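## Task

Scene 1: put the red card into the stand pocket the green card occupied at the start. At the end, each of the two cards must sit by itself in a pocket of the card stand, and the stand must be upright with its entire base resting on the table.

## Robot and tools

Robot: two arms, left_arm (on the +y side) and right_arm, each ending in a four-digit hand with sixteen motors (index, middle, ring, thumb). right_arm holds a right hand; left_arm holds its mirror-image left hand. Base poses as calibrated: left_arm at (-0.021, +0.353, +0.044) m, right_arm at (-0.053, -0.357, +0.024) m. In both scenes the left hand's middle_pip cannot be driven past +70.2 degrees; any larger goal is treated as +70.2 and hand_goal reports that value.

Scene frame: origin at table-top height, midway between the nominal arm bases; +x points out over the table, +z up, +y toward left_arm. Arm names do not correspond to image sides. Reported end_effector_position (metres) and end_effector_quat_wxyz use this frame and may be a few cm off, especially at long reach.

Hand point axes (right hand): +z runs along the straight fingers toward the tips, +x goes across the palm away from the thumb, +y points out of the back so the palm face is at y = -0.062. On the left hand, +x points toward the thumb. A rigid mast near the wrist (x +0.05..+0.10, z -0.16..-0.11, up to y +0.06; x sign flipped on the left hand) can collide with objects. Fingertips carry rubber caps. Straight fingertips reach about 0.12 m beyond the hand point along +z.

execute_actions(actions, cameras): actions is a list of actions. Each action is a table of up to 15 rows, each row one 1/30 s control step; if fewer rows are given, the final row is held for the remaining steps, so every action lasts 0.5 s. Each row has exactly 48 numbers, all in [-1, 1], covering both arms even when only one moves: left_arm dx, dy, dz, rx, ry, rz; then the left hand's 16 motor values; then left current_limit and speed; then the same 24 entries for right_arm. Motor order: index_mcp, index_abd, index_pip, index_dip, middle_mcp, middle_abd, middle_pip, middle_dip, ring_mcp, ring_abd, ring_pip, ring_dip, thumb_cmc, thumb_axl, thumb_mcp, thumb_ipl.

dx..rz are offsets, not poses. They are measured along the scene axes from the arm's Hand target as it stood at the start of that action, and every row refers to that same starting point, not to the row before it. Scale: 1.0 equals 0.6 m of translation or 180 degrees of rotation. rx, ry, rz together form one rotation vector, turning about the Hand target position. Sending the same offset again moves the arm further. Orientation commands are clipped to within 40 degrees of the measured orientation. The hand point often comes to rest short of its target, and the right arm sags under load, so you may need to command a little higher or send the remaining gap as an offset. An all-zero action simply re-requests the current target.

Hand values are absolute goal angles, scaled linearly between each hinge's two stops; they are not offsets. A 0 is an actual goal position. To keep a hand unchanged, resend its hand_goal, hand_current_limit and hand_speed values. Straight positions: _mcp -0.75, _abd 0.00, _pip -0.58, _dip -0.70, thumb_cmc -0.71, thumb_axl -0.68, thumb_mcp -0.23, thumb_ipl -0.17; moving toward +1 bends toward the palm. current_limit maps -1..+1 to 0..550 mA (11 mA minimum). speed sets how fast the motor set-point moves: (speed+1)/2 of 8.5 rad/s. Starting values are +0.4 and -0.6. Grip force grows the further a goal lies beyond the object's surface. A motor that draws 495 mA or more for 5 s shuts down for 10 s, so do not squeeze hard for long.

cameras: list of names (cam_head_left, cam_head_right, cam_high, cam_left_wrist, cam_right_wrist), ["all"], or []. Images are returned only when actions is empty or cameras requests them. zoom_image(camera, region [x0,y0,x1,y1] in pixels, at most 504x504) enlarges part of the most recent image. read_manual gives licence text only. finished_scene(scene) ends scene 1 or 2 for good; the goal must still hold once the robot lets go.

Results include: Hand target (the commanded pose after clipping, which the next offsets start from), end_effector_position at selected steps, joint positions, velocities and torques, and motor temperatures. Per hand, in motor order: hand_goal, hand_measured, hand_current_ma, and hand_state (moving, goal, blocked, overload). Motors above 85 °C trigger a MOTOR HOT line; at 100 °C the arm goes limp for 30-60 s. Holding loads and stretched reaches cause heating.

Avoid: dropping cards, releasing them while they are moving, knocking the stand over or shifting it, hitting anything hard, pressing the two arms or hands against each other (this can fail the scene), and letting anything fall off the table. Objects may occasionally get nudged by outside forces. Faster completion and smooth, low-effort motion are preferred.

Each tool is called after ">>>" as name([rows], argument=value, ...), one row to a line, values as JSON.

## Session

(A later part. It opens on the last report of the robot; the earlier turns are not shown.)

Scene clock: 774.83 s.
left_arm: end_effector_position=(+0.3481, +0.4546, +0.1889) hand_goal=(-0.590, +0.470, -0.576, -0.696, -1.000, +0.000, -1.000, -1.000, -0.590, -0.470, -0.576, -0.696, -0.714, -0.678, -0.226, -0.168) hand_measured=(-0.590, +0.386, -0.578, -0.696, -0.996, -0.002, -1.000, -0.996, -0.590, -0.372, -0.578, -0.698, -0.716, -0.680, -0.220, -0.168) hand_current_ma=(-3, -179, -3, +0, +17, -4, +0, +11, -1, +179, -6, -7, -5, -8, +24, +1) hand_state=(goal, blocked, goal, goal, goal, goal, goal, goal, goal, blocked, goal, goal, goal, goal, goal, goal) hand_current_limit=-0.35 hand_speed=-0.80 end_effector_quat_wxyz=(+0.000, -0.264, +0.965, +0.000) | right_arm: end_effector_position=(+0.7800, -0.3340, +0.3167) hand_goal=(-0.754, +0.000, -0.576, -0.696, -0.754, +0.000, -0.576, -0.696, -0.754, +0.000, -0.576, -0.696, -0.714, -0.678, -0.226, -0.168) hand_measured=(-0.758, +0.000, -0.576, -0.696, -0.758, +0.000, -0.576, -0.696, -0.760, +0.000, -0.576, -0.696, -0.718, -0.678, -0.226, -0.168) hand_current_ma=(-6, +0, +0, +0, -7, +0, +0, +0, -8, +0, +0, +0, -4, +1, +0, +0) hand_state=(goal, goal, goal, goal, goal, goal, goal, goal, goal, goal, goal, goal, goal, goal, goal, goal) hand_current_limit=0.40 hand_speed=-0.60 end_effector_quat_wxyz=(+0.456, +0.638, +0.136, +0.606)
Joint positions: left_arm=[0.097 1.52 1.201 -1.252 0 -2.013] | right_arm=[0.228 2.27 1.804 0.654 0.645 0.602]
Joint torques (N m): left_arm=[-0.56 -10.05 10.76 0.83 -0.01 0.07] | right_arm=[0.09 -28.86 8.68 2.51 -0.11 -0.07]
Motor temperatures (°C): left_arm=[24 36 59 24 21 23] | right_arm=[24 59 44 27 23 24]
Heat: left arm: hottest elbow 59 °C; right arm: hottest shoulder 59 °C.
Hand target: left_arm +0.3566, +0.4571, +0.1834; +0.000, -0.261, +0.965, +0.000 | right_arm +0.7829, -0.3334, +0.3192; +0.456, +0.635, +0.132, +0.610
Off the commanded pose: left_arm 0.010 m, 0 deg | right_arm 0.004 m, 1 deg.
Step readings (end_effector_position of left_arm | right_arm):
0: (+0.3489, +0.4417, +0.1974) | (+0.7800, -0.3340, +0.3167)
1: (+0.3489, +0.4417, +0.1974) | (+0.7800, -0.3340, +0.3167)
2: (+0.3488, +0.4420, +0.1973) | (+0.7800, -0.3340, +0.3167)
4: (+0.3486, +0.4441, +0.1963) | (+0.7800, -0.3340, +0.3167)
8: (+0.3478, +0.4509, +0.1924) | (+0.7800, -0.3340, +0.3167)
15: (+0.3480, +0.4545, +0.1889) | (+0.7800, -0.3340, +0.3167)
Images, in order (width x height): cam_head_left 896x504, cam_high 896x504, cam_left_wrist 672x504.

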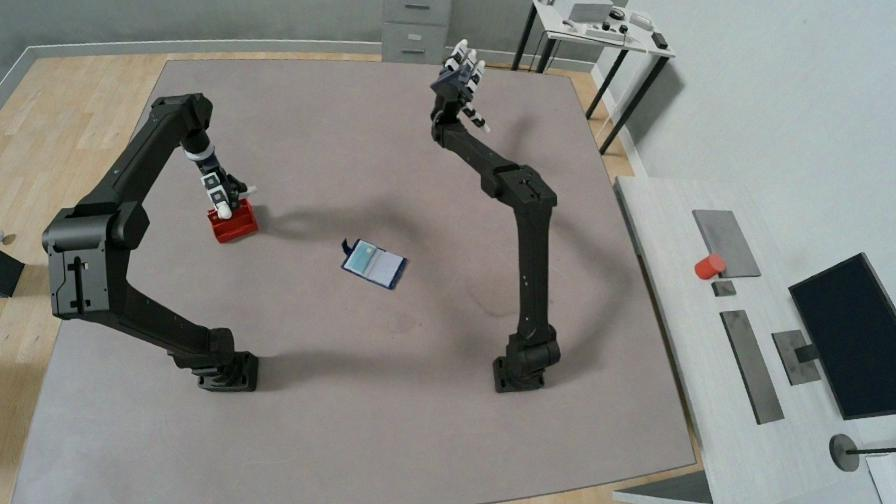

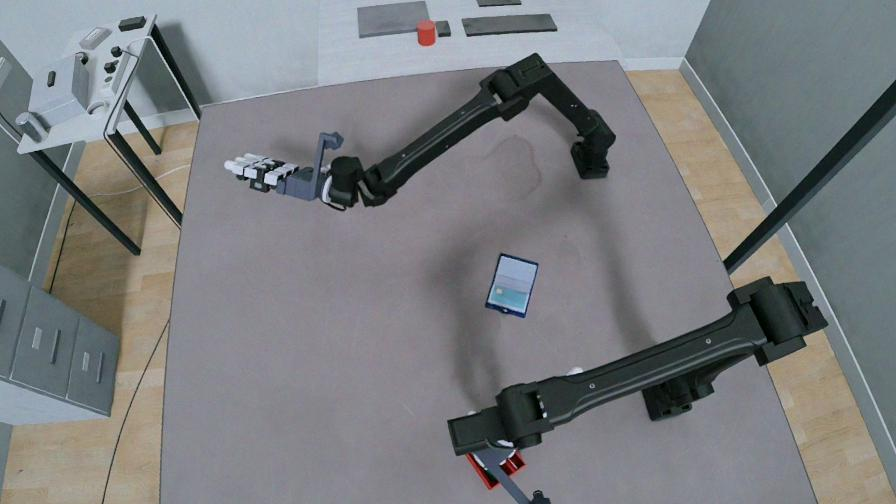

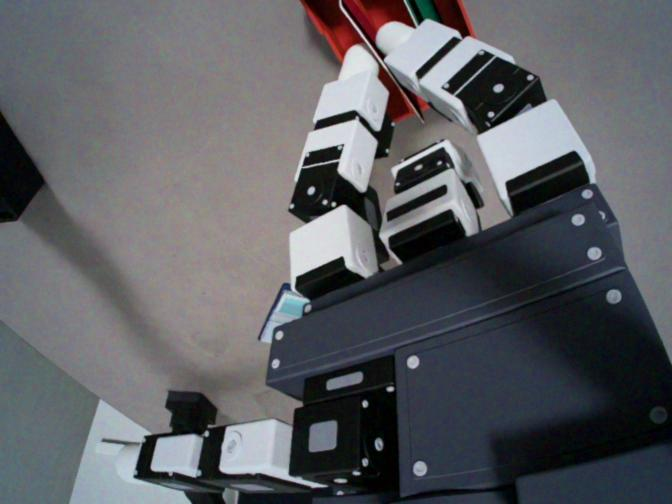

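>>> execute_actions([
  [[0.031,-0.0098,0.064,0,0,0,-0.589,0.47,-0.576,-0.696,-1,0,-1,-1,-0.589,-0.47,-0.576,-0.696,-0.714,-0.678,-0.226,-0.168,-0.35,-0.8,0,0,0,0,0,0,-0.754,0,-0.576,-0.696,-0.754,0,-0.576,-0.696,-0.754,0,-0.576,-0.696,-0.714,-0.678,-0.226,-0.168,0.4,-0.6]],
], cameras=["cam_left_wrist","cam_head_left","cam_high"])

>>> zoom_image(camera="cam_left_wrist", region=[330, 0, 500, 130])

>>> zoom_image(camera="cam_head_left", region=[200, 180, 265, 250])

>>> zoom_image(camera="cam_high", region=[430, 400, 570, 504])

Scene clock: 791.97 s.
left_arm: end_effector_position=(+0.3590, +0.4530, +0.2154) hand_goal=(-0.590, +0.470, -0.576, -0.696, -1.000, +0.000, -1.000, -1.000, -0.590, -0.470, -0.576, -0.696, -0.714, -0.678, -0.226, -0.168) hand_measured=(-0.590, +0.386, -0.578, -0.696, -0.996, -0.002, -1.000, -0.996, -0.590, -0.372, -0.578, -0.698, -0.716, -0.680, -0.220, -0.168) hand_current_ma=(-3, -179, -3, +0, +17, -4, +0, +11, -1, +179, -6, -7, -5, -8, +24, +1) hand_state=(goal, blocked, goal, goal, goal, goal, goal, goal, goal, blocked, goal, goal, goal, goal, goal, goal) hand_current_limit=-0.35 hand_speed=-0.80 end_effector_quat_wxyz=(-0.005, -0.260, +0.966, +0.001) | right_arm: end_effector_position=(+0.7800, -0.3340, +0.3167) hand_goal=(-0.754, +0.000, -0.576, -0.696, -0.754, +0.000, -0.576, -0.696, -0.754, +0.000, -0.576, -0.696, -0.714, -0.678, -0.226, -0.168) hand_measured=(-0.758, +0.000, -0.576, -0.696, -0.758, +0.000, -0.576, -0.696, -0.760, +0.000, -0.576, -0.696, -0.718, -0.678, -0.226, -0.168) hand_current_ma=(-6, +0, +0, +0, -7, +0, +0, +0, -8, +0, +0, +0, -4, +1, +0, +0) hand_state=(goal, goal, goal, goal, goal, goal, goal, goal, goal, goal, goal, goal, goal, goal, goal, goal) hand_current_limit=0.40 hand_speed=-0.60 end_effector_quat_wxyz=(+0.456, +0.638, +0.136, +0.606)
Joint positions: left_arm=[0.09 1.534 1.288 -1.335 0 -2.012] | right_arm=[0.228 2.27 1.804 0.654 0.645 0.602]
Joint torques (N m): left_arm=[-1.2 -10.34 14.2 -0.16 0 -0.08] | right_arm=[0.09 -28.81 8.7 2.5 -0.1 -0.08]
Motor temperatures (°C): left_arm=[24 36 56 24 21 23] | right_arm=[24 60 44 27 23 24]
Heat: left arm: hottest elbow 56 °C; right arm: hottest shoulder 60 °C.
Hand target: left_arm +0.3752, +0.4511, +0.2218; +0.000, -0.261, +0.965, +0.000 | right_arm +0.7829, -0.3334, +0.3192; +0.456, +0.635, +0.132, +0.610
Off the commanded pose: left_arm 0.018 m, 1 deg | right_arm 0.004 m, 1 deg.
Step readings (end_effector_position of left_arm | right_arm):
0: (+0.3481, +0.4546, +0.1889) | (+0.7800, -0.3340, +0.3167)
1: (+0.3481, +0.4546, +0.1889) | (+0.7800, -0.3340, +0.3167)
2: (+0.3477, +0.4546, +0.1890) | (+0.7800, -0.3340, +0.3167)
4: (+0.3460, +0.4543, +0.1928) | (+0.7800, -0.3340, +0.3167)
8: (+0.3521, +0.4540, +0.2053) | (+0.7800, -0.3340, +0.3167)
15: (+0.3600, +0.4530, +0.2167) | (+0.7800, -0.3340, +0.3167)
Images, in order (width x height): cam_head_left 896x504, cam_high 896x504, cam_left_wrist 672x504.

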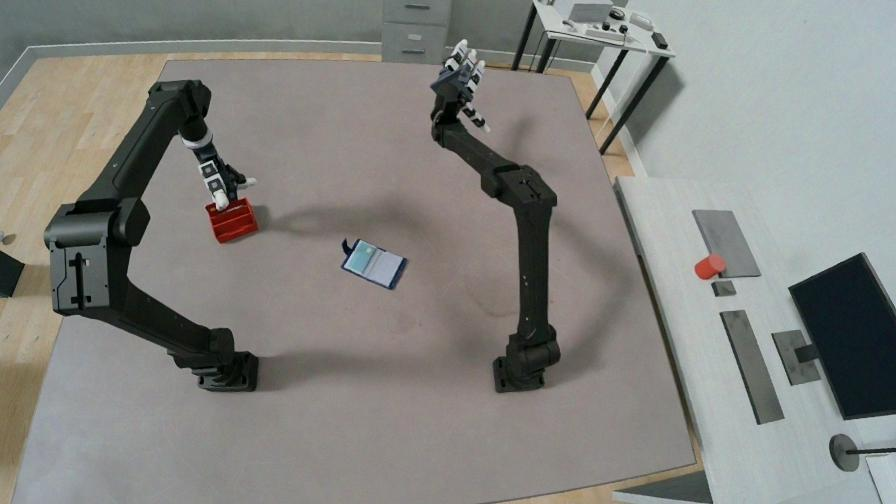

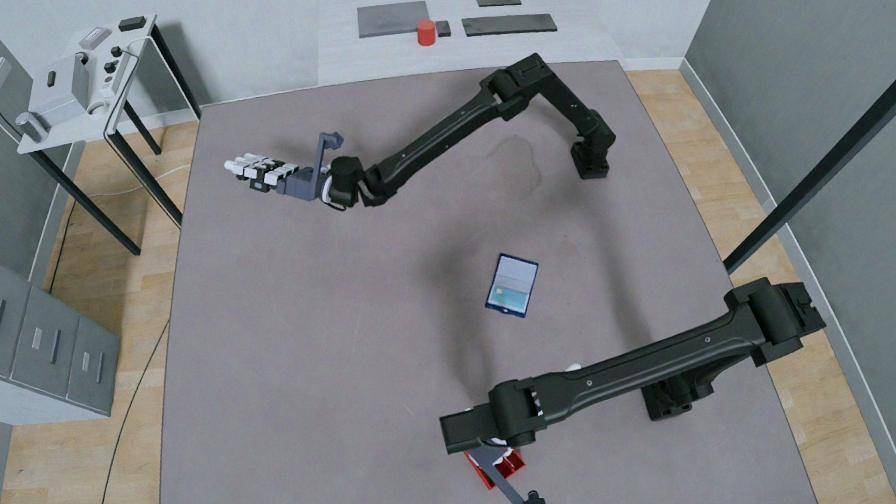

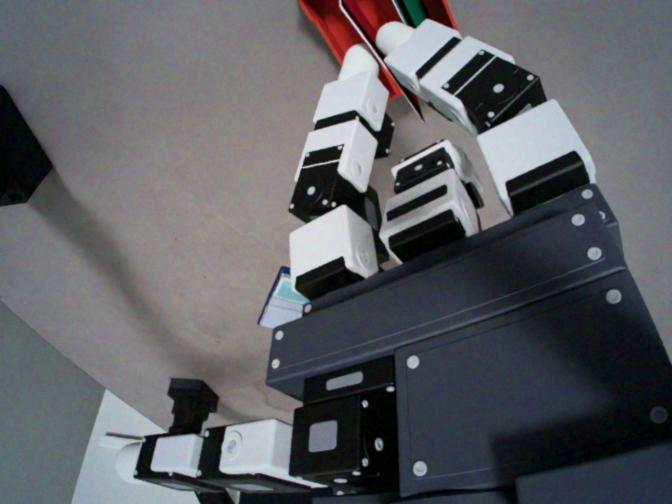

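Scaled by 2.965 from the camera's 672x504 image, which has a finer 960x720 frame.

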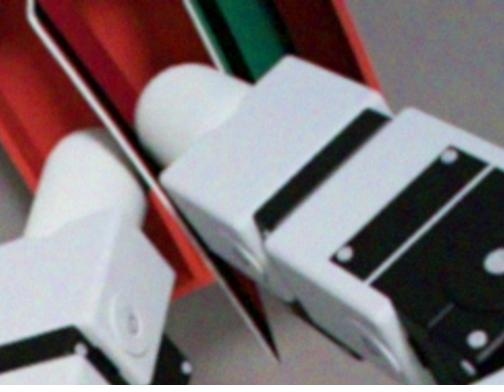

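Scaled by 7.200 from the camera's 896x504 image, which has a finer 1280x720 frame.

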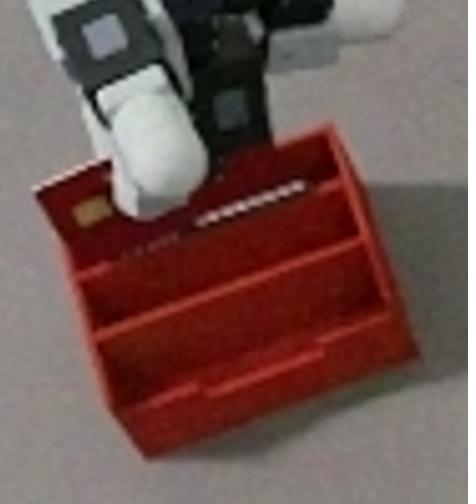

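Scaled by 3.600 from the camera's 896x504 image, which has a finer 1280x720 frame.

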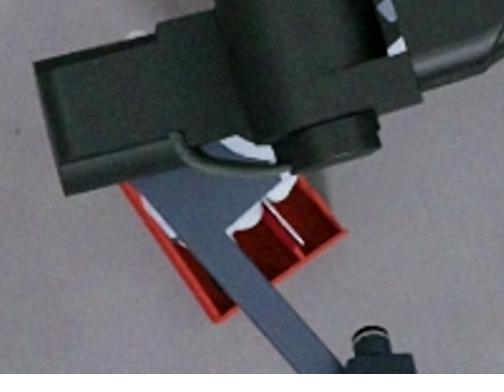

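>>> execute_actions([
  [[-0.0278,-0.0077,-0.069,0,0,0,-0.589,0.47,-0.576,-0.696,-1,0,-1,-1,-0.589,-0.47,-0.576,-0.696,-0.714,-0.678,-0.226,-0.168,-0.35,-0.8,0,0,0,0,0,0,-0.754,0,-0.576,-0.696,-0.754,0,-0.576,-0.696,-0.754,0,-0.576,-0.696,-0.714,-0.678,-0.226,-0.168,0.4,-0.6]],
], cameras=["cam_left_wrist","cam_head_left"])

>>> zoom_image(camera="cam_left_wrist", region=[330, 0, 500, 130])

>>> zoom_image(camera="cam_head_left", region=[200, 180, 265, 250])

Scene clock: 802.37 s.
left_arm: end_effector_position=(+0.3574, +0.4499, +0.1890) hand_goal=(-0.590, +0.470, -0.576, -0.696, -1.000, +0.000, -1.000, -1.000, -0.590, -0.470, -0.576, -0.696, -0.714, -0.678, -0.226, -0.168) hand_measured=(-0.590, +0.386, -0.578, -0.696, -0.996, -0.002, -1.000, -0.996, -0.590, -0.372, -0.578, -0.698, -0.716, -0.680, -0.220, -0.168) hand_current_ma=(-3, -179, -3, +0, +17, -4, +0, +11, -1, +179, -6, -7, -5, -8, +24, +1) hand_state=(goal, blocked, goal, goal, goal, goal, goal, goal, goal, blocked, goal, goal, goal, goal, goal, goal) hand_current_limit=-0.35 hand_speed=-0.80 end_effector_quat_wxyz=(+0.005, -0.260, +0.966, -0.001) | right_arm: end_effector_position=(+0.7800, -0.3340, +0.3167) hand_goal=(-0.754, +0.000, -0.576, -0.696, -0.754, +0.000, -0.576, -0.696, -0.754, +0.000, -0.576, -0.696, -0.714, -0.678, -0.226, -0.168) hand_measured=(-0.758, +0.000, -0.576, -0.696, -0.758, +0.000, -0.576, -0.696, -0.760, +0.000, -0.576, -0.696, -0.718, -0.678, -0.226, -0.168) hand_current_ma=(-6, +0, +0, +0, -7, +0, +0, +0, -8, +0, +0, +0, -4, +1, +0, +0) hand_state=(goal, goal, goal, goal, goal, goal, goal, goal, goal, goal, goal, goal, goal, goal, goal, goal) hand_current_limit=0.40 hand_speed=-0.60 end_effector_quat_wxyz=(+0.456, +0.638, +0.136, +0.606)
Joint positions: left_arm=[0.084 1.534 1.219 -1.245 0 -2.018] | right_arm=[0.228 2.27 1.804 0.654 0.645 0.602]
Joint torques (N m): left_arm=[-1.32 -10.87 9.21 0.87 -0.02 -0.1] | right_arm=[0.03 -28.75 8.68 2.54 -0.11 -0.08]
Motor temperatures (°C): left_arm=[24 36 58 24 21 23] | right_arm=[24 60 44 27 23 24]
Heat: left arm: hottest elbow 58 °C; right arm: hottest shoulder 60 °C.
Hand target: left_arm +0.3586, +0.4465, +0.1803; +0.000, -0.261, +0.965, +0.000 | right_arm +0.7829, -0.3334, +0.3192; +0.456, +0.635, +0.132, +0.610
Off the commanded pose: left_arm 0.009 m, 1 deg | right_arm 0.004 m, 1 deg.
Step readings (end_effector_position of left_arm | right_arm):
0: (+0.3590, +0.4530, +0.2154) | (+0.7800, -0.3340, +0.3167)
1: (+0.3590, +0.4530, +0.2154) | (+0.7800, -0.3340, +0.3167)
2: (+0.3596, +0.4530, +0.2153) | (+0.7800, -0.3340, +0.3167)
4: (+0.3632, +0.4529, +0.2117) | (+0.7800, -0.3340, +0.3167)
8: (+0.3612, +0.4514, +0.1972) | (+0.7800, -0.3340, +0.3167)
15: (+0.3566, +0.4499, +0.1892) | (+0.7800, -0.3340, +0.3167)
Images, in order (width x height): cam_head_left 896x504, cam_left_wrist 672x504.

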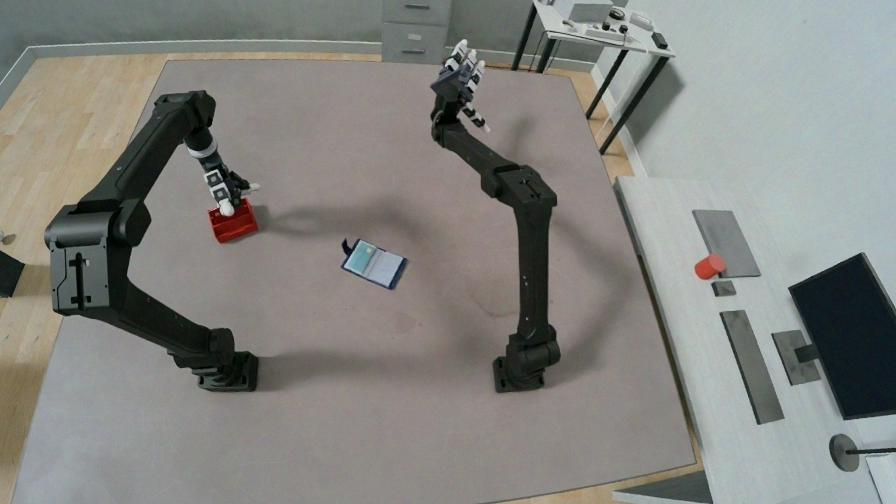

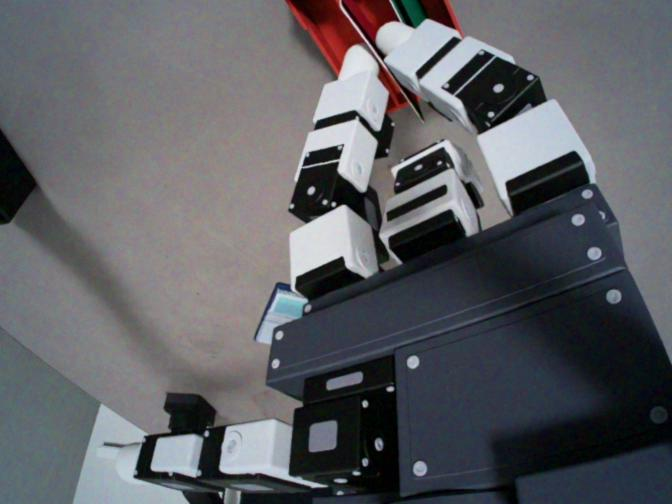

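Scaled by 2.965 from the camera's 672x504 image, which has a finer 960x720 frame.

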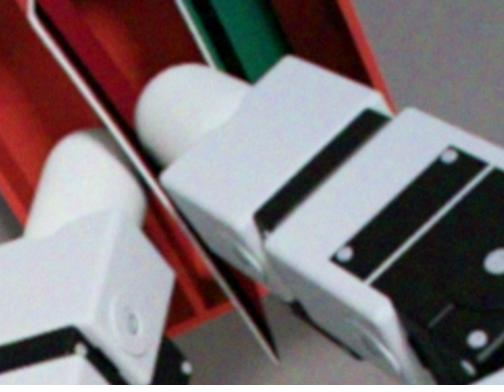

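Scaled by 7.200 from the camera's 896x504 image, which has a finer 1280x720 frame.

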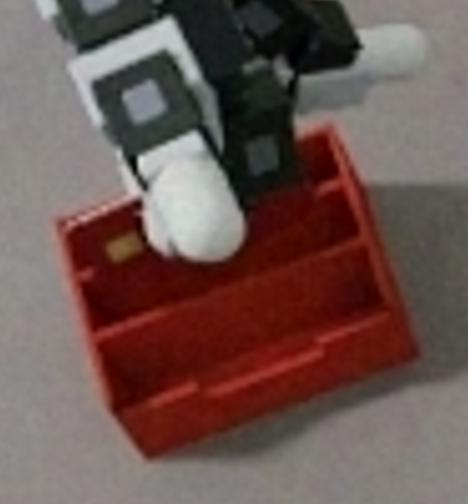

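>>> execute_actions([
  [[0.0015,0.0,-0.052,0,0,0,-0.589,0.47,-0.576,-0.696,-1,0,-1,-1,-0.589,-0.47,-0.576,-0.696,-0.714,-0.678,-0.226,-0.168,-0.35,-0.8,0,0,0,0,0,0,-0.754,0,-0.576,-0.696,-0.754,0,-0.576,-0.696,-0.754,0,-0.576,-0.696,-0.714,-0.678,-0.226,-0.168,0.4,-0.6]],
], cameras=["cam_left_wrist","cam_head_left"])

>>> zoom_image(camera="cam_left_wrist", region=[330, 0, 500, 130])

>>> zoom_image(camera="cam_head_left", region=[200, 180, 265, 250])

Scene clock: 807.70 s.
left_arm: end_effector_position=(+0.3586, +0.4500, +0.1605) hand_goal=(-0.590, +0.470, -0.576, -0.696, -1.000, +0.000, -1.000, -1.000, -0.590, -0.470, -0.576, -0.696, -0.714, -0.678, -0.226, -0.168) hand_measured=(-0.590, +0.386, -0.578, -0.696, -0.996, -0.002, -1.000, -0.996, -0.590, -0.372, -0.578, -0.698, -0.716, -0.680, -0.220, -0.168) hand_current_ma=(-3, -179, -3, +0, +17, -4, +0, +11, -1, +179, -4, -6, -5, -8, +24, +1) hand_state=(goal, blocked, goal, goal, goal, goal, goal, goal, goal, blocked, goal, goal, goal, goal, goal, goal) hand_current_limit=-0.35 hand_speed=-0.80 end_effector_quat_wxyz=(+0.008, -0.261, +0.965, -0.001) | right_arm: end_effector_position=(+0.7800, -0.3340, +0.3167) hand_goal=(-0.754, +0.000, -0.576, -0.696, -0.754, +0.000, -0.576, -0.696, -0.754, +0.000, -0.576, -0.696, -0.714, -0.678, -0.226, -0.168) hand_measured=(-0.758, +0.000, -0.576, -0.696, -0.758, +0.000, -0.576, -0.696, -0.760, +0.000, -0.576, -0.696, -0.718, -0.678, -0.226, -0.168) hand_current_ma=(-6, +0, +0, +0, -7, +0, +0, +0, -8, +0, +0, +0, -4, +1, +0, +0) hand_state=(goal, goal, goal, goal, goal, goal, goal, goal, goal, goal, goal, goal, goal, goal, goal, goal) hand_current_limit=0.40 hand_speed=-0.60 end_effector_quat_wxyz=(+0.456, +0.638, +0.136, +0.606)
Joint positions: left_arm=[0.084 1.559 1.17 -1.165 0 -2.019] | right_arm=[0.228 2.27 1.804 0.654 0.645 0.602]
Joint torques (N m): left_arm=[-1.61 -10.52 8.88 0.99 0.01 -0.1] | right_arm=[0.03 -28.81 8.69 2.51 -0.11 -0.08]
Motor temperatures (°C): left_arm=[24 36 56 24 21 23] | right_arm=[24 60 44 27 23 24]
Heat: left arm: hottest elbow 56 °C; right arm: hottest shoulder 60 °C.
Hand target: left_arm +0.3594, +0.4465, +0.1492; +0.000, -0.261, +0.965, +0.000 | right_arm +0.7829, -0.3334, +0.3192; +0.456, +0.635, +0.132, +0.610
Off the commanded pose: left_arm 0.012 m, 1 deg | right_arm 0.004 m, 1 deg.
Step readings (end_effector_position of left_arm | right_arm):
0: (+0.3574, +0.4499, +0.1890) | (+0.7800, -0.3340, +0.3167)
1: (+0.3576, +0.4500, +0.1889) | (+0.7800, -0.3340, +0.3167)
2: (+0.3582, +0.4500, +0.1878) | (+0.7800, -0.3340, +0.3167)
4: (+0.3604, +0.4502, +0.1827) | (+0.7800, -0.3340, +0.3167)
8: (+0.3584, +0.4500, +0.1701) | (+0.7800, -0.3340, +0.3167)
15: (+0.3583, +0.4500, +0.1606) | (+0.7800, -0.3340, +0.3167)
Images, in order (width x height): cam_head_left 896x504, cam_left_wrist 672x504.

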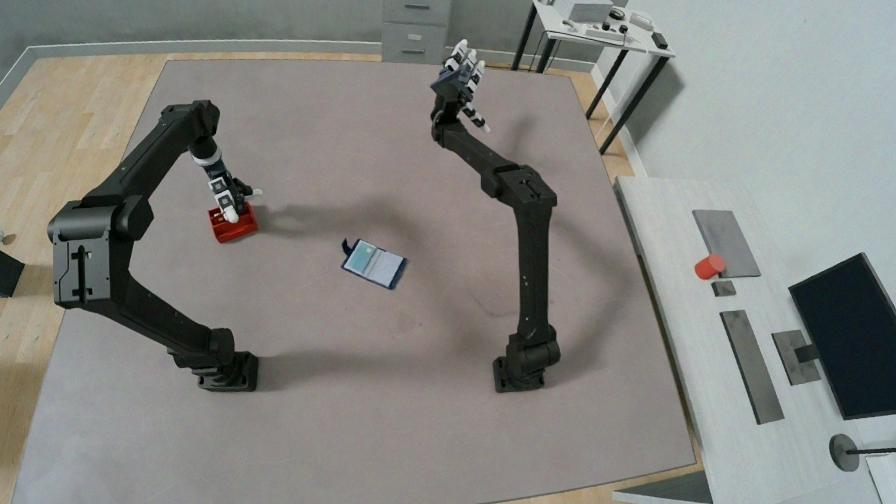

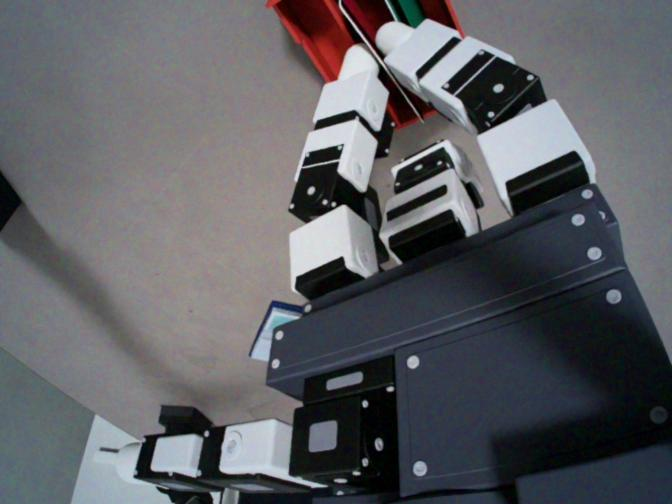

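Scaled by 2.965 from the camera's 672x504 image, which has a finer 960x720 frame.

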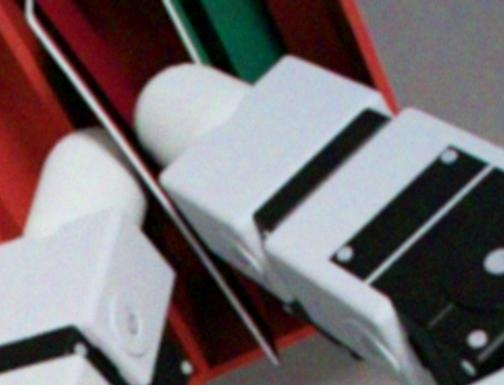

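Scaled by 7.200 from the camera's 896x504 image, which has a finer 1280x720 frame.

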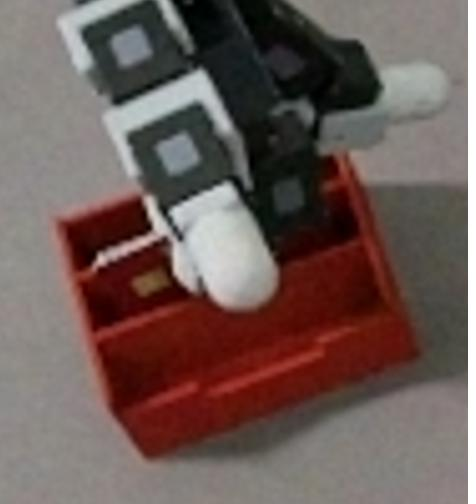

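>>> execute_actions([
  [[0,0,0,0,0,0,-0.589,0.32,-0.576,-0.696,-1,0,-1,-1,-0.589,-0.32,-0.576,-0.696,-0.714,-0.678,-0.226,-0.168,-0.2,-0.9,0,0,0,0,0,0,-0.754,0,-0.576,-0.696,-0.754,0,-0.576,-0.696,-0.754,0,-0.576,-0.696,-0.714,-0.678,-0.226,-0.168,0.4,-0.6]],
], cameras=["cam_left_wrist","cam_head_left","cam_head_right"])

Scene clock: 819.03 s.
left_arm: end_effector_position=(+0.3586, +0.4493, +0.1605) hand_goal=(-0.590, +0.320, -0.576, -0.696, -1.000, +0.000, -1.000, -1.000, -0.590, -0.320, -0.576, -0.696, -0.714, -0.678, -0.226, -0.168) hand_measured=(-0.590, +0.322, -0.578, -0.696, -0.996, -0.002, -1.000, -0.996, -0.588, -0.358, -0.576, -0.696, -0.716, -0.680, -0.220, -0.168) hand_current_ma=(-3, +4, -3, +0, +17, -4, +0, +11, +9, -131, +2, -2, -5, -8, +24, +1) hand_state=(goal, goal, goal, goal, goal, goal, goal, goal, goal, blocked, goal, goal, goal, goal, goal, goal) hand_current_limit=-0.20 hand_speed=-0.90 end_effector_quat_wxyz=(+0.008, -0.260, +0.965, -0.001) | right_arm: end_effector_position=(+0.7800, -0.3340, +0.3167) hand_goal=(-0.754, +0.000, -0.576, -0.696, -0.754, +0.000, -0.576, -0.696, -0.754, +0.000, -0.576, -0.696, -0.714, -0.678, -0.226, -0.168) hand_measured=(-0.758, +0.000, -0.576, -0.696, -0.758, +0.000, -0.576, -0.696, -0.760, +0.000, -0.576, -0.696, -0.718, -0.678, -0.226, -0.168) hand_current_ma=(-6, +0, +0, +0, -7, +0, +0, +0, -8, +0, +0, +0, -4, +1, +0, +0) hand_state=(goal, goal, goal, goal, goal, goal, goal, goal, goal, goal, goal, goal, goal, goal, goal, goal) hand_current_limit=0.40 hand_speed=-0.60 end_effector_quat_wxyz=(+0.456, +0.638, +0.136, +0.606)
Joint positions: left_arm=[0.082 1.559 1.17 -1.165 0 -2.02] | right_arm=[0.228 2.27 1.804 0.654 0.645 0.602]
Joint torques (N m): left_arm=[-1.32 -10.58 8.92 1.03 0 -0.07] | right_arm=[0.09 -28.81 8.66 2.5 -0.11 -0.08]
Motor temperatures (°C): left_arm=[24 35 55 24 21 23] | right_arm=[24 60 44 27 23 24]
Heat: left arm: hottest elbow 55 °C; right arm: hottest shoulder 60 °C.
Hand target: left_arm +0.3594, +0.4465, +0.1492; +0.000, -0.261, +0.965, +0.000 | right_arm +0.7829, -0.3334, +0.3192; +0.456, +0.635, +0.132, +0.610
Off the commanded pose: left_arm 0.012 m, 1 deg | right_arm 0.004 m, 1 deg.
Step readings (end_effector_position of left_arm | right_arm):
0: (+0.3586, +0.4500, +0.1605) | (+0.7800, -0.3340, +0.3167)
1: (+0.3586, +0.4500, +0.1605) | (+0.7800, -0.3340, +0.3167)
2: (+0.3586, +0.4500, +0.1605) | (+0.7800, -0.3340, +0.3167)
4: (+0.3586, +0.4500, +0.1605) | (+0.7800, -0.3340, +0.3167)
8: (+0.3586, +0.4498, +0.1605) | (+0.7800, -0.3340, +0.3167)
15: (+0.3587, +0.4494, +0.1605) | (+0.7800, -0.3340, +0.3167)
Images, in order (width x height): cam_head_left 896x504, cam_head_right 896x504, cam_left_wrist 672x504.

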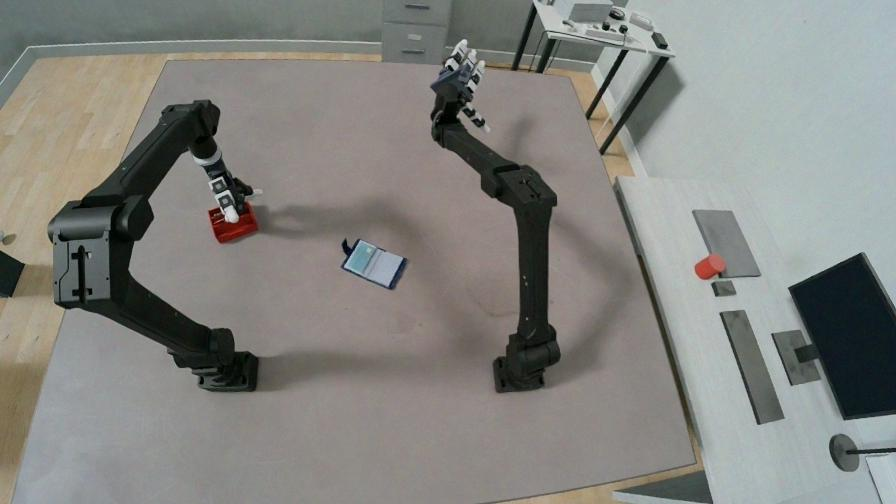

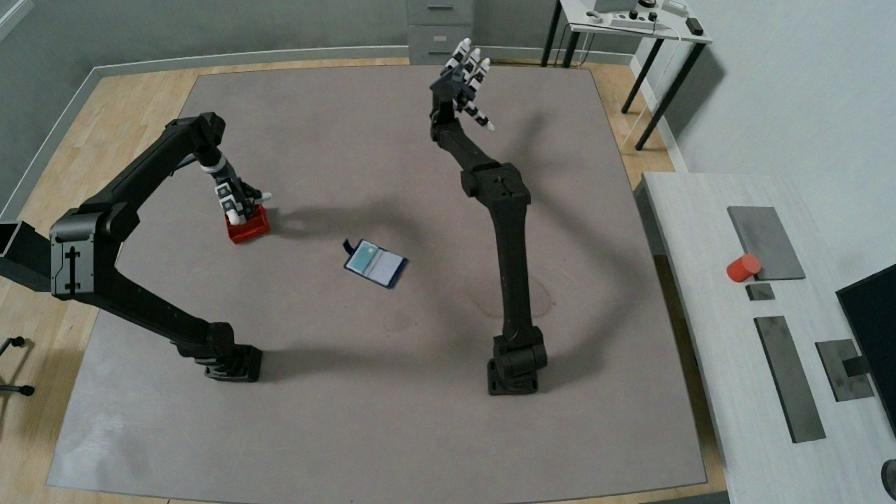

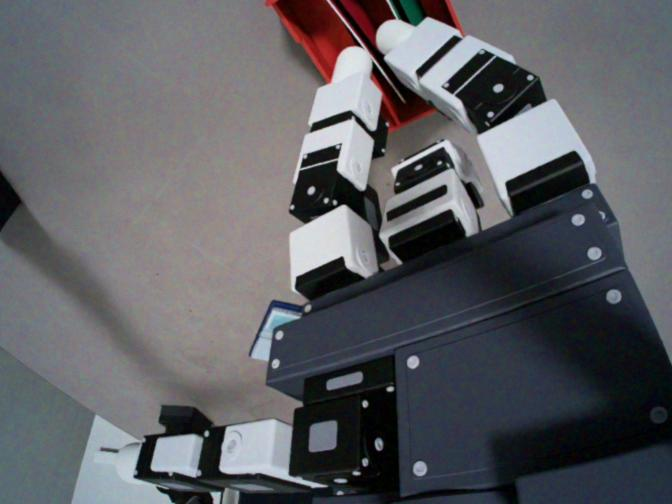

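>>> zoom_image(camera="cam_left_wrist", region=[260, 0, 480, 160])

Scaled by 2.291 from the camera's 672x504 image, which has a finer 960x720 frame.

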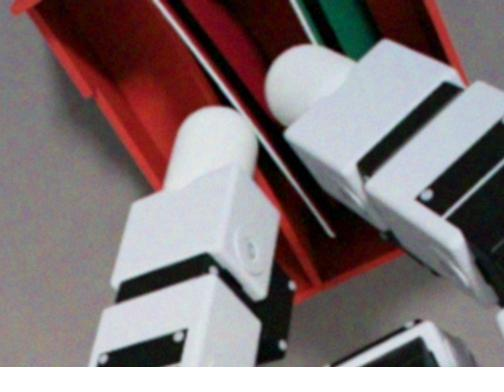

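>>> execute_actions([
  [[0,0,0,0,0,0,-0.589,0.22,-0.576,-0.696,-1,0,-1,-1,-0.589,-0.22,-0.576,-0.696,-0.714,-0.678,-0.226,-0.168,0.1,-0.9,0,0,0,0,0,0,-0.754,0,-0.576,-0.696,-0.754,0,-0.576,-0.696,-0.754,0,-0.576,-0.696,-0.714,-0.678,-0.226,-0.168,0.4,-0.6]],
], cameras=["cam_left_wrist","cam_head_left","cam_head_right","cam_high"])

>>> zoom_image(camera="cam_left_wrist", region=[260, 0, 480, 160])

Scene clock: 823.40 s.
left_arm: end_effector_position=(+0.3591, +0.4483, +0.1602) hand_goal=(-0.590, +0.220, -0.576, -0.696, -1.000, +0.000, -1.000, -1.000, -0.590, -0.220, -0.576, -0.696, -0.714, -0.678, -0.226, -0.168) hand_measured=(-0.590, +0.222, -0.578, -0.696, -0.996, -0.002, -1.000, -0.996, -0.588, -0.222, -0.574, -0.694, -0.716, -0.680, -0.220, -0.168) hand_current_ma=(-3, +5, -3, +0, +17, -4, +0, +11, +6, -6, +7, +5, -5, -8, +24, +1) hand_state=(goal, goal, goal, goal, goal, goal, goal, goal, goal, goal, goal, goal, goal, goal, goal, goal) hand_current_limit=0.10 hand_speed=-0.90 end_effector_quat_wxyz=(+0.008, -0.260, +0.966, -0.001) | right_arm: end_effector_position=(+0.7800, -0.3340, +0.3167) hand_goal=(-0.754, +0.000, -0.576, -0.696, -0.754, +0.000, -0.576, -0.696, -0.754, +0.000, -0.576, -0.696, -0.714, -0.678, -0.226, -0.168) hand_measured=(-0.758, +0.000, -0.576, -0.696, -0.758, +0.000, -0.576, -0.696, -0.760, +0.000, -0.576, -0.696, -0.718, -0.678, -0.226, -0.168) hand_current_ma=(-6, +0, +0, +0, -7, +0, +0, +0, -8, +0, +0, +0, -4, +1, +0, +0) hand_state=(goal, goal, goal, goal, goal, goal, goal, goal, goal, goal, goal, goal, goal, goal, goal, goal) hand_current_limit=0.40 hand_speed=-0.60 end_effector_quat_wxyz=(+0.456, +0.638, +0.136, +0.606)
Joint positions: left_arm=[0.079 1.56 1.17 -1.164 0 -2.021] | right_arm=[0.228 2.27 1.804 0.654 0.645 0.602]
Joint torques (N m): left_arm=[-1.2 -10.58 8.88 0.92 -0.02 -0.05] | right_arm=[0.09 -28.81 8.69 2.51 -0.11 -0.08]
Motor temperatures (°C): left_arm=[24 35 55 24 21 23] | right_arm=[24 60 44 27 23 24]
Heat: left arm: hottest elbow 55 °C; right arm: hottest shoulder 60 °C.
Hand target: left_arm +0.3594, +0.4465, +0.1492; +0.000, -0.261, +0.965, +0.000 | right_arm +0.7829, -0.3334, +0.3192; +0.456, +0.635, +0.132, +0.610
Off the commanded pose: left_arm 0.011 m, 1 deg | right_arm 0.004 m, 1 deg.
Step readings (end_effector_position of left_arm | right_arm):
0: (+0.3586, +0.4493, +0.1605) | (+0.7800, -0.3340, +0.3167)
1: (+0.3586, +0.4493, +0.1605) | (+0.7800, -0.3340, +0.3167)
2: (+0.3586, +0.4493, +0.1605) | (+0.7800, -0.3340, +0.3167)
4: (+0.3586, +0.4493, +0.1605) | (+0.7800, -0.3340, +0.3167)
8: (+0.3588, +0.4485, +0.1605) | (+0.7800, -0.3340, +0.3167)
15: (+0.3591, +0.4483, +0.1602) | (+0.7800, -0.3340, +0.3167)
Images, in order (width x height): cam_head_left 896x504, cam_head_right 896x504, cam_high 896x504, cam_left_wrist 672x504.

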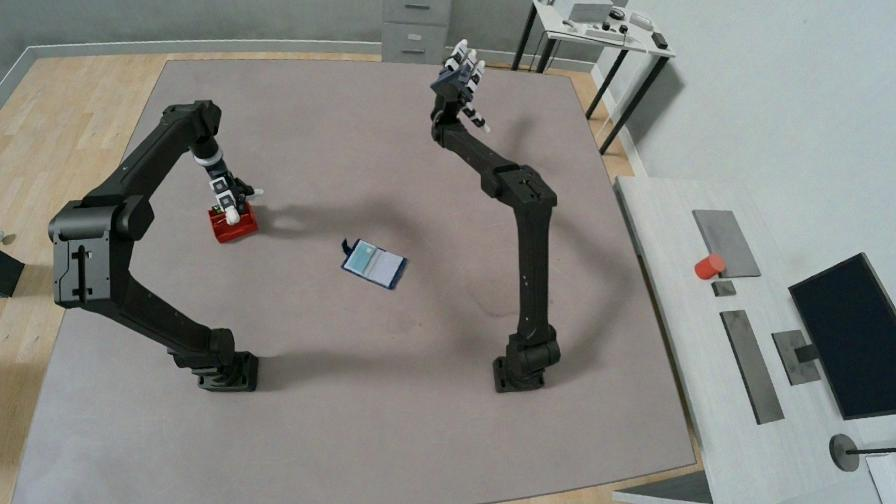

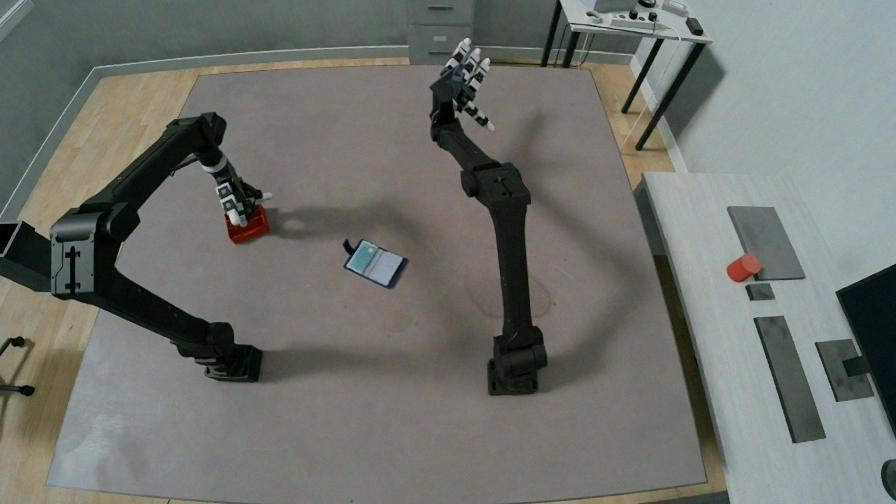

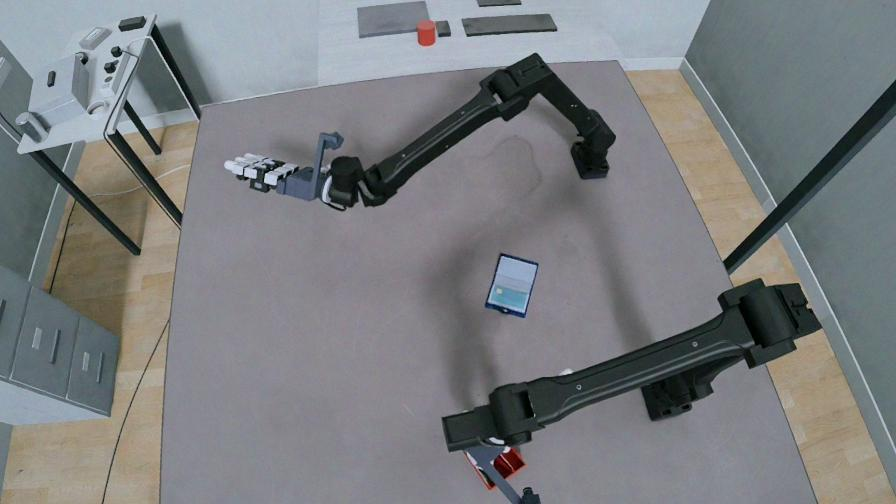

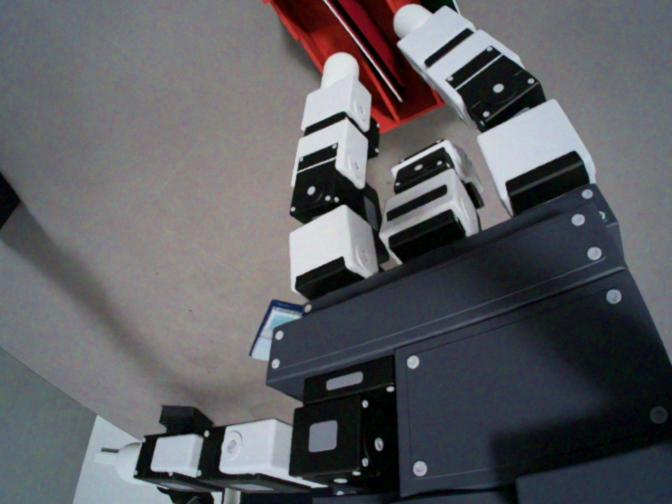

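Scaled by 2.291 from the camera's 672x504 image, which has a finer 960x720 frame.

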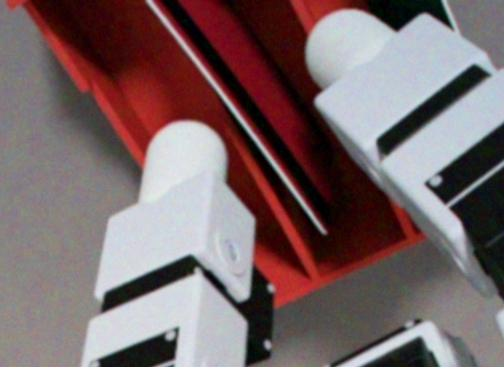

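>>> execute_actions([
  [[0.022,0,0.065,0.0022,-0.021,0,-0.589,0.22,-0.576,-0.696,-1,0,-1,-1,-0.589,-0.22,-0.576,-0.696,-0.714,-0.678,-0.226,-0.168,0.1,-0.9,0,0,0,0,0,0,-0.754,0,-0.576,-0.696,-0.754,0,-0.576,-0.696,-0.754,0,-0.576,-0.696,-0.714,-0.678,-0.226,-0.168,0.4,-0.6]],
  [[0,0,0.05,0,0,0,-0.589,0.22,-0.576,-0.696,-1,0,-1,-1,-0.589,-0.22,-0.576,-0.696,-0.714,-0.678,-0.226,-0.168,0.1,-0.9,0,0,0,0,0,0,-0.754,0,-0.576,-0.696,-0.754,0,-0.576,-0.696,-0.754,0,-0.576,-0.696,-0.714,-0.678,-0.226,-0.168,0.4,-0.6]],
], cameras=["cam_left_wrist"])

Scene clock: 827.10 s.
left_arm: end_effector_position=(+0.3575, +0.4480, +0.1991) hand_goal=(-0.590, +0.220, -0.576, -0.696, -1.000, +0.000, -1.000, -1.000, -0.590, -0.220, -0.576, -0.696, -0.714, -0.678, -0.226, -0.168) hand_measured=(-0.590, +0.222, -0.578, -0.696, -0.996, -0.002, -1.000, -0.996, -0.588, -0.222, -0.574, -0.694, -0.716, -0.680, -0.220, -0.168) hand_current_ma=(-3, +5, -3, +0, +17, -4, +0, +11, +4, -5, +7, +5, -5, -8, +24, +1) hand_state=(goal, goal, goal, goal, goal, goal, goal, goal, goal, goal, goal, goal, goal, goal, goal, goal) hand_current_limit=0.10 hand_speed=-0.90 end_effector_quat_wxyz=(+0.011, -0.260, +0.966, -0.002) | right_arm: end_effector_position=(+0.7800, -0.3340, +0.3167) hand_goal=(-0.754, +0.000, -0.576, -0.696, -0.754, +0.000, -0.576, -0.696, -0.754, +0.000, -0.576, -0.696, -0.714, -0.678, -0.226, -0.168) hand_measured=(-0.758, +0.000, -0.576, -0.696, -0.758, +0.000, -0.576, -0.696, -0.760, +0.000, -0.576, -0.696, -0.718, -0.678, -0.226, -0.168) hand_current_ma=(-6, +0, +0, +0, -7, +0, +0, +0, -8, +0, +0, +0, -4, +1, +0, +0) hand_state=(goal, goal, goal, goal, goal, goal, goal, goal, goal, goal, goal, goal, goal, goal, goal, goal) hand_current_limit=0.40 hand_speed=-0.60 end_effector_quat_wxyz=(+0.456, +0.638, +0.136, +0.606)
Joint positions: left_arm=[0.079 1.518 1.23 -1.261 0 -2.022] | right_arm=[0.228 2.27 1.804 0.654 0.645 0.602]
Joint torques (N m): left_arm=[-1.38 -12.34 14.11 -0.1 -0.1 -0.08] | right_arm=[0.09 -28.86 8.69 2.5 -0.11 -0.08]
Motor temperatures (°C): left_arm=[24 35 55 24 21 23] | right_arm=[24 60 45 27 23 24]
Heat: left arm: hottest elbow 55 °C; right arm: hottest shoulder 60 °C.
Hand target: left_arm +0.3727, +0.4465, +0.2182; +0.033, -0.261, +0.965, -0.005 | right_arm +0.7829, -0.3334, +0.3192; +0.456, +0.635, +0.132, +0.610
Off the commanded pose: left_arm 0.024 m, 3 deg | right_arm 0.004 m, 1 deg.
Step readings (end_effector_position of left_arm | right_arm):
0: (+0.3591, +0.4483, +0.1602) | (+0.7800, -0.3340, +0.3167)
1: (+0.3591, +0.4483, +0.1602) | (+0.7800, -0.3340, +0.3167)
2: (+0.3591, +0.4483, +0.1602) | (+0.7800, -0.3340, +0.3167)
4: (+0.3588, +0.4483, +0.1602) | (+0.7800, -0.3340, +0.3167)
8: (+0.3561, +0.4480, +0.1613) | (+0.7800, -0.3340, +0.3167)
15: (+0.3548, +0.4479, +0.1646) | (+0.7800, -0.3340, +0.3167)
16: (+0.3547, +0.4479, +0.1650) | (+0.7800, -0.3340, +0.3167)
17: (+0.3539, +0.4479, +0.1665) | (+0.7800, -0.3340, +0.3167)
19: (+0.3520, +0.4477, +0.1712) | (+0.7800, -0.3340, +0.3167)
23: (+0.3533, +0.4478, +0.1853) | (+0.7800, -0.3340, +0.3167)
30: (+0.3581, +0.4482, +0.1989) | (+0.7800, -0.3340, +0.3167)
Images, in order (width x height): cam_left_wrist 672x504.

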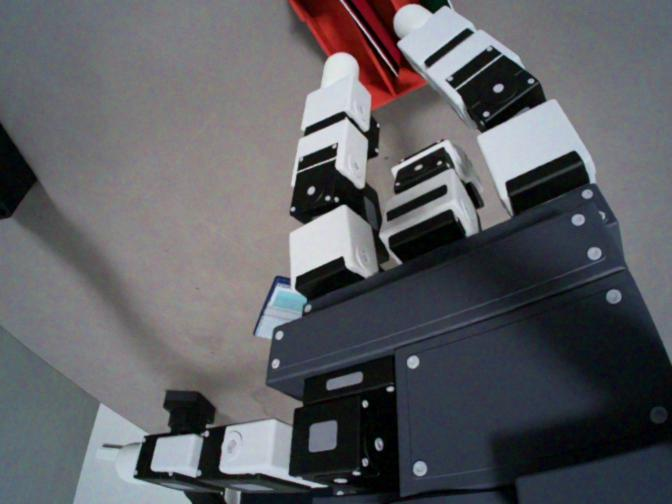

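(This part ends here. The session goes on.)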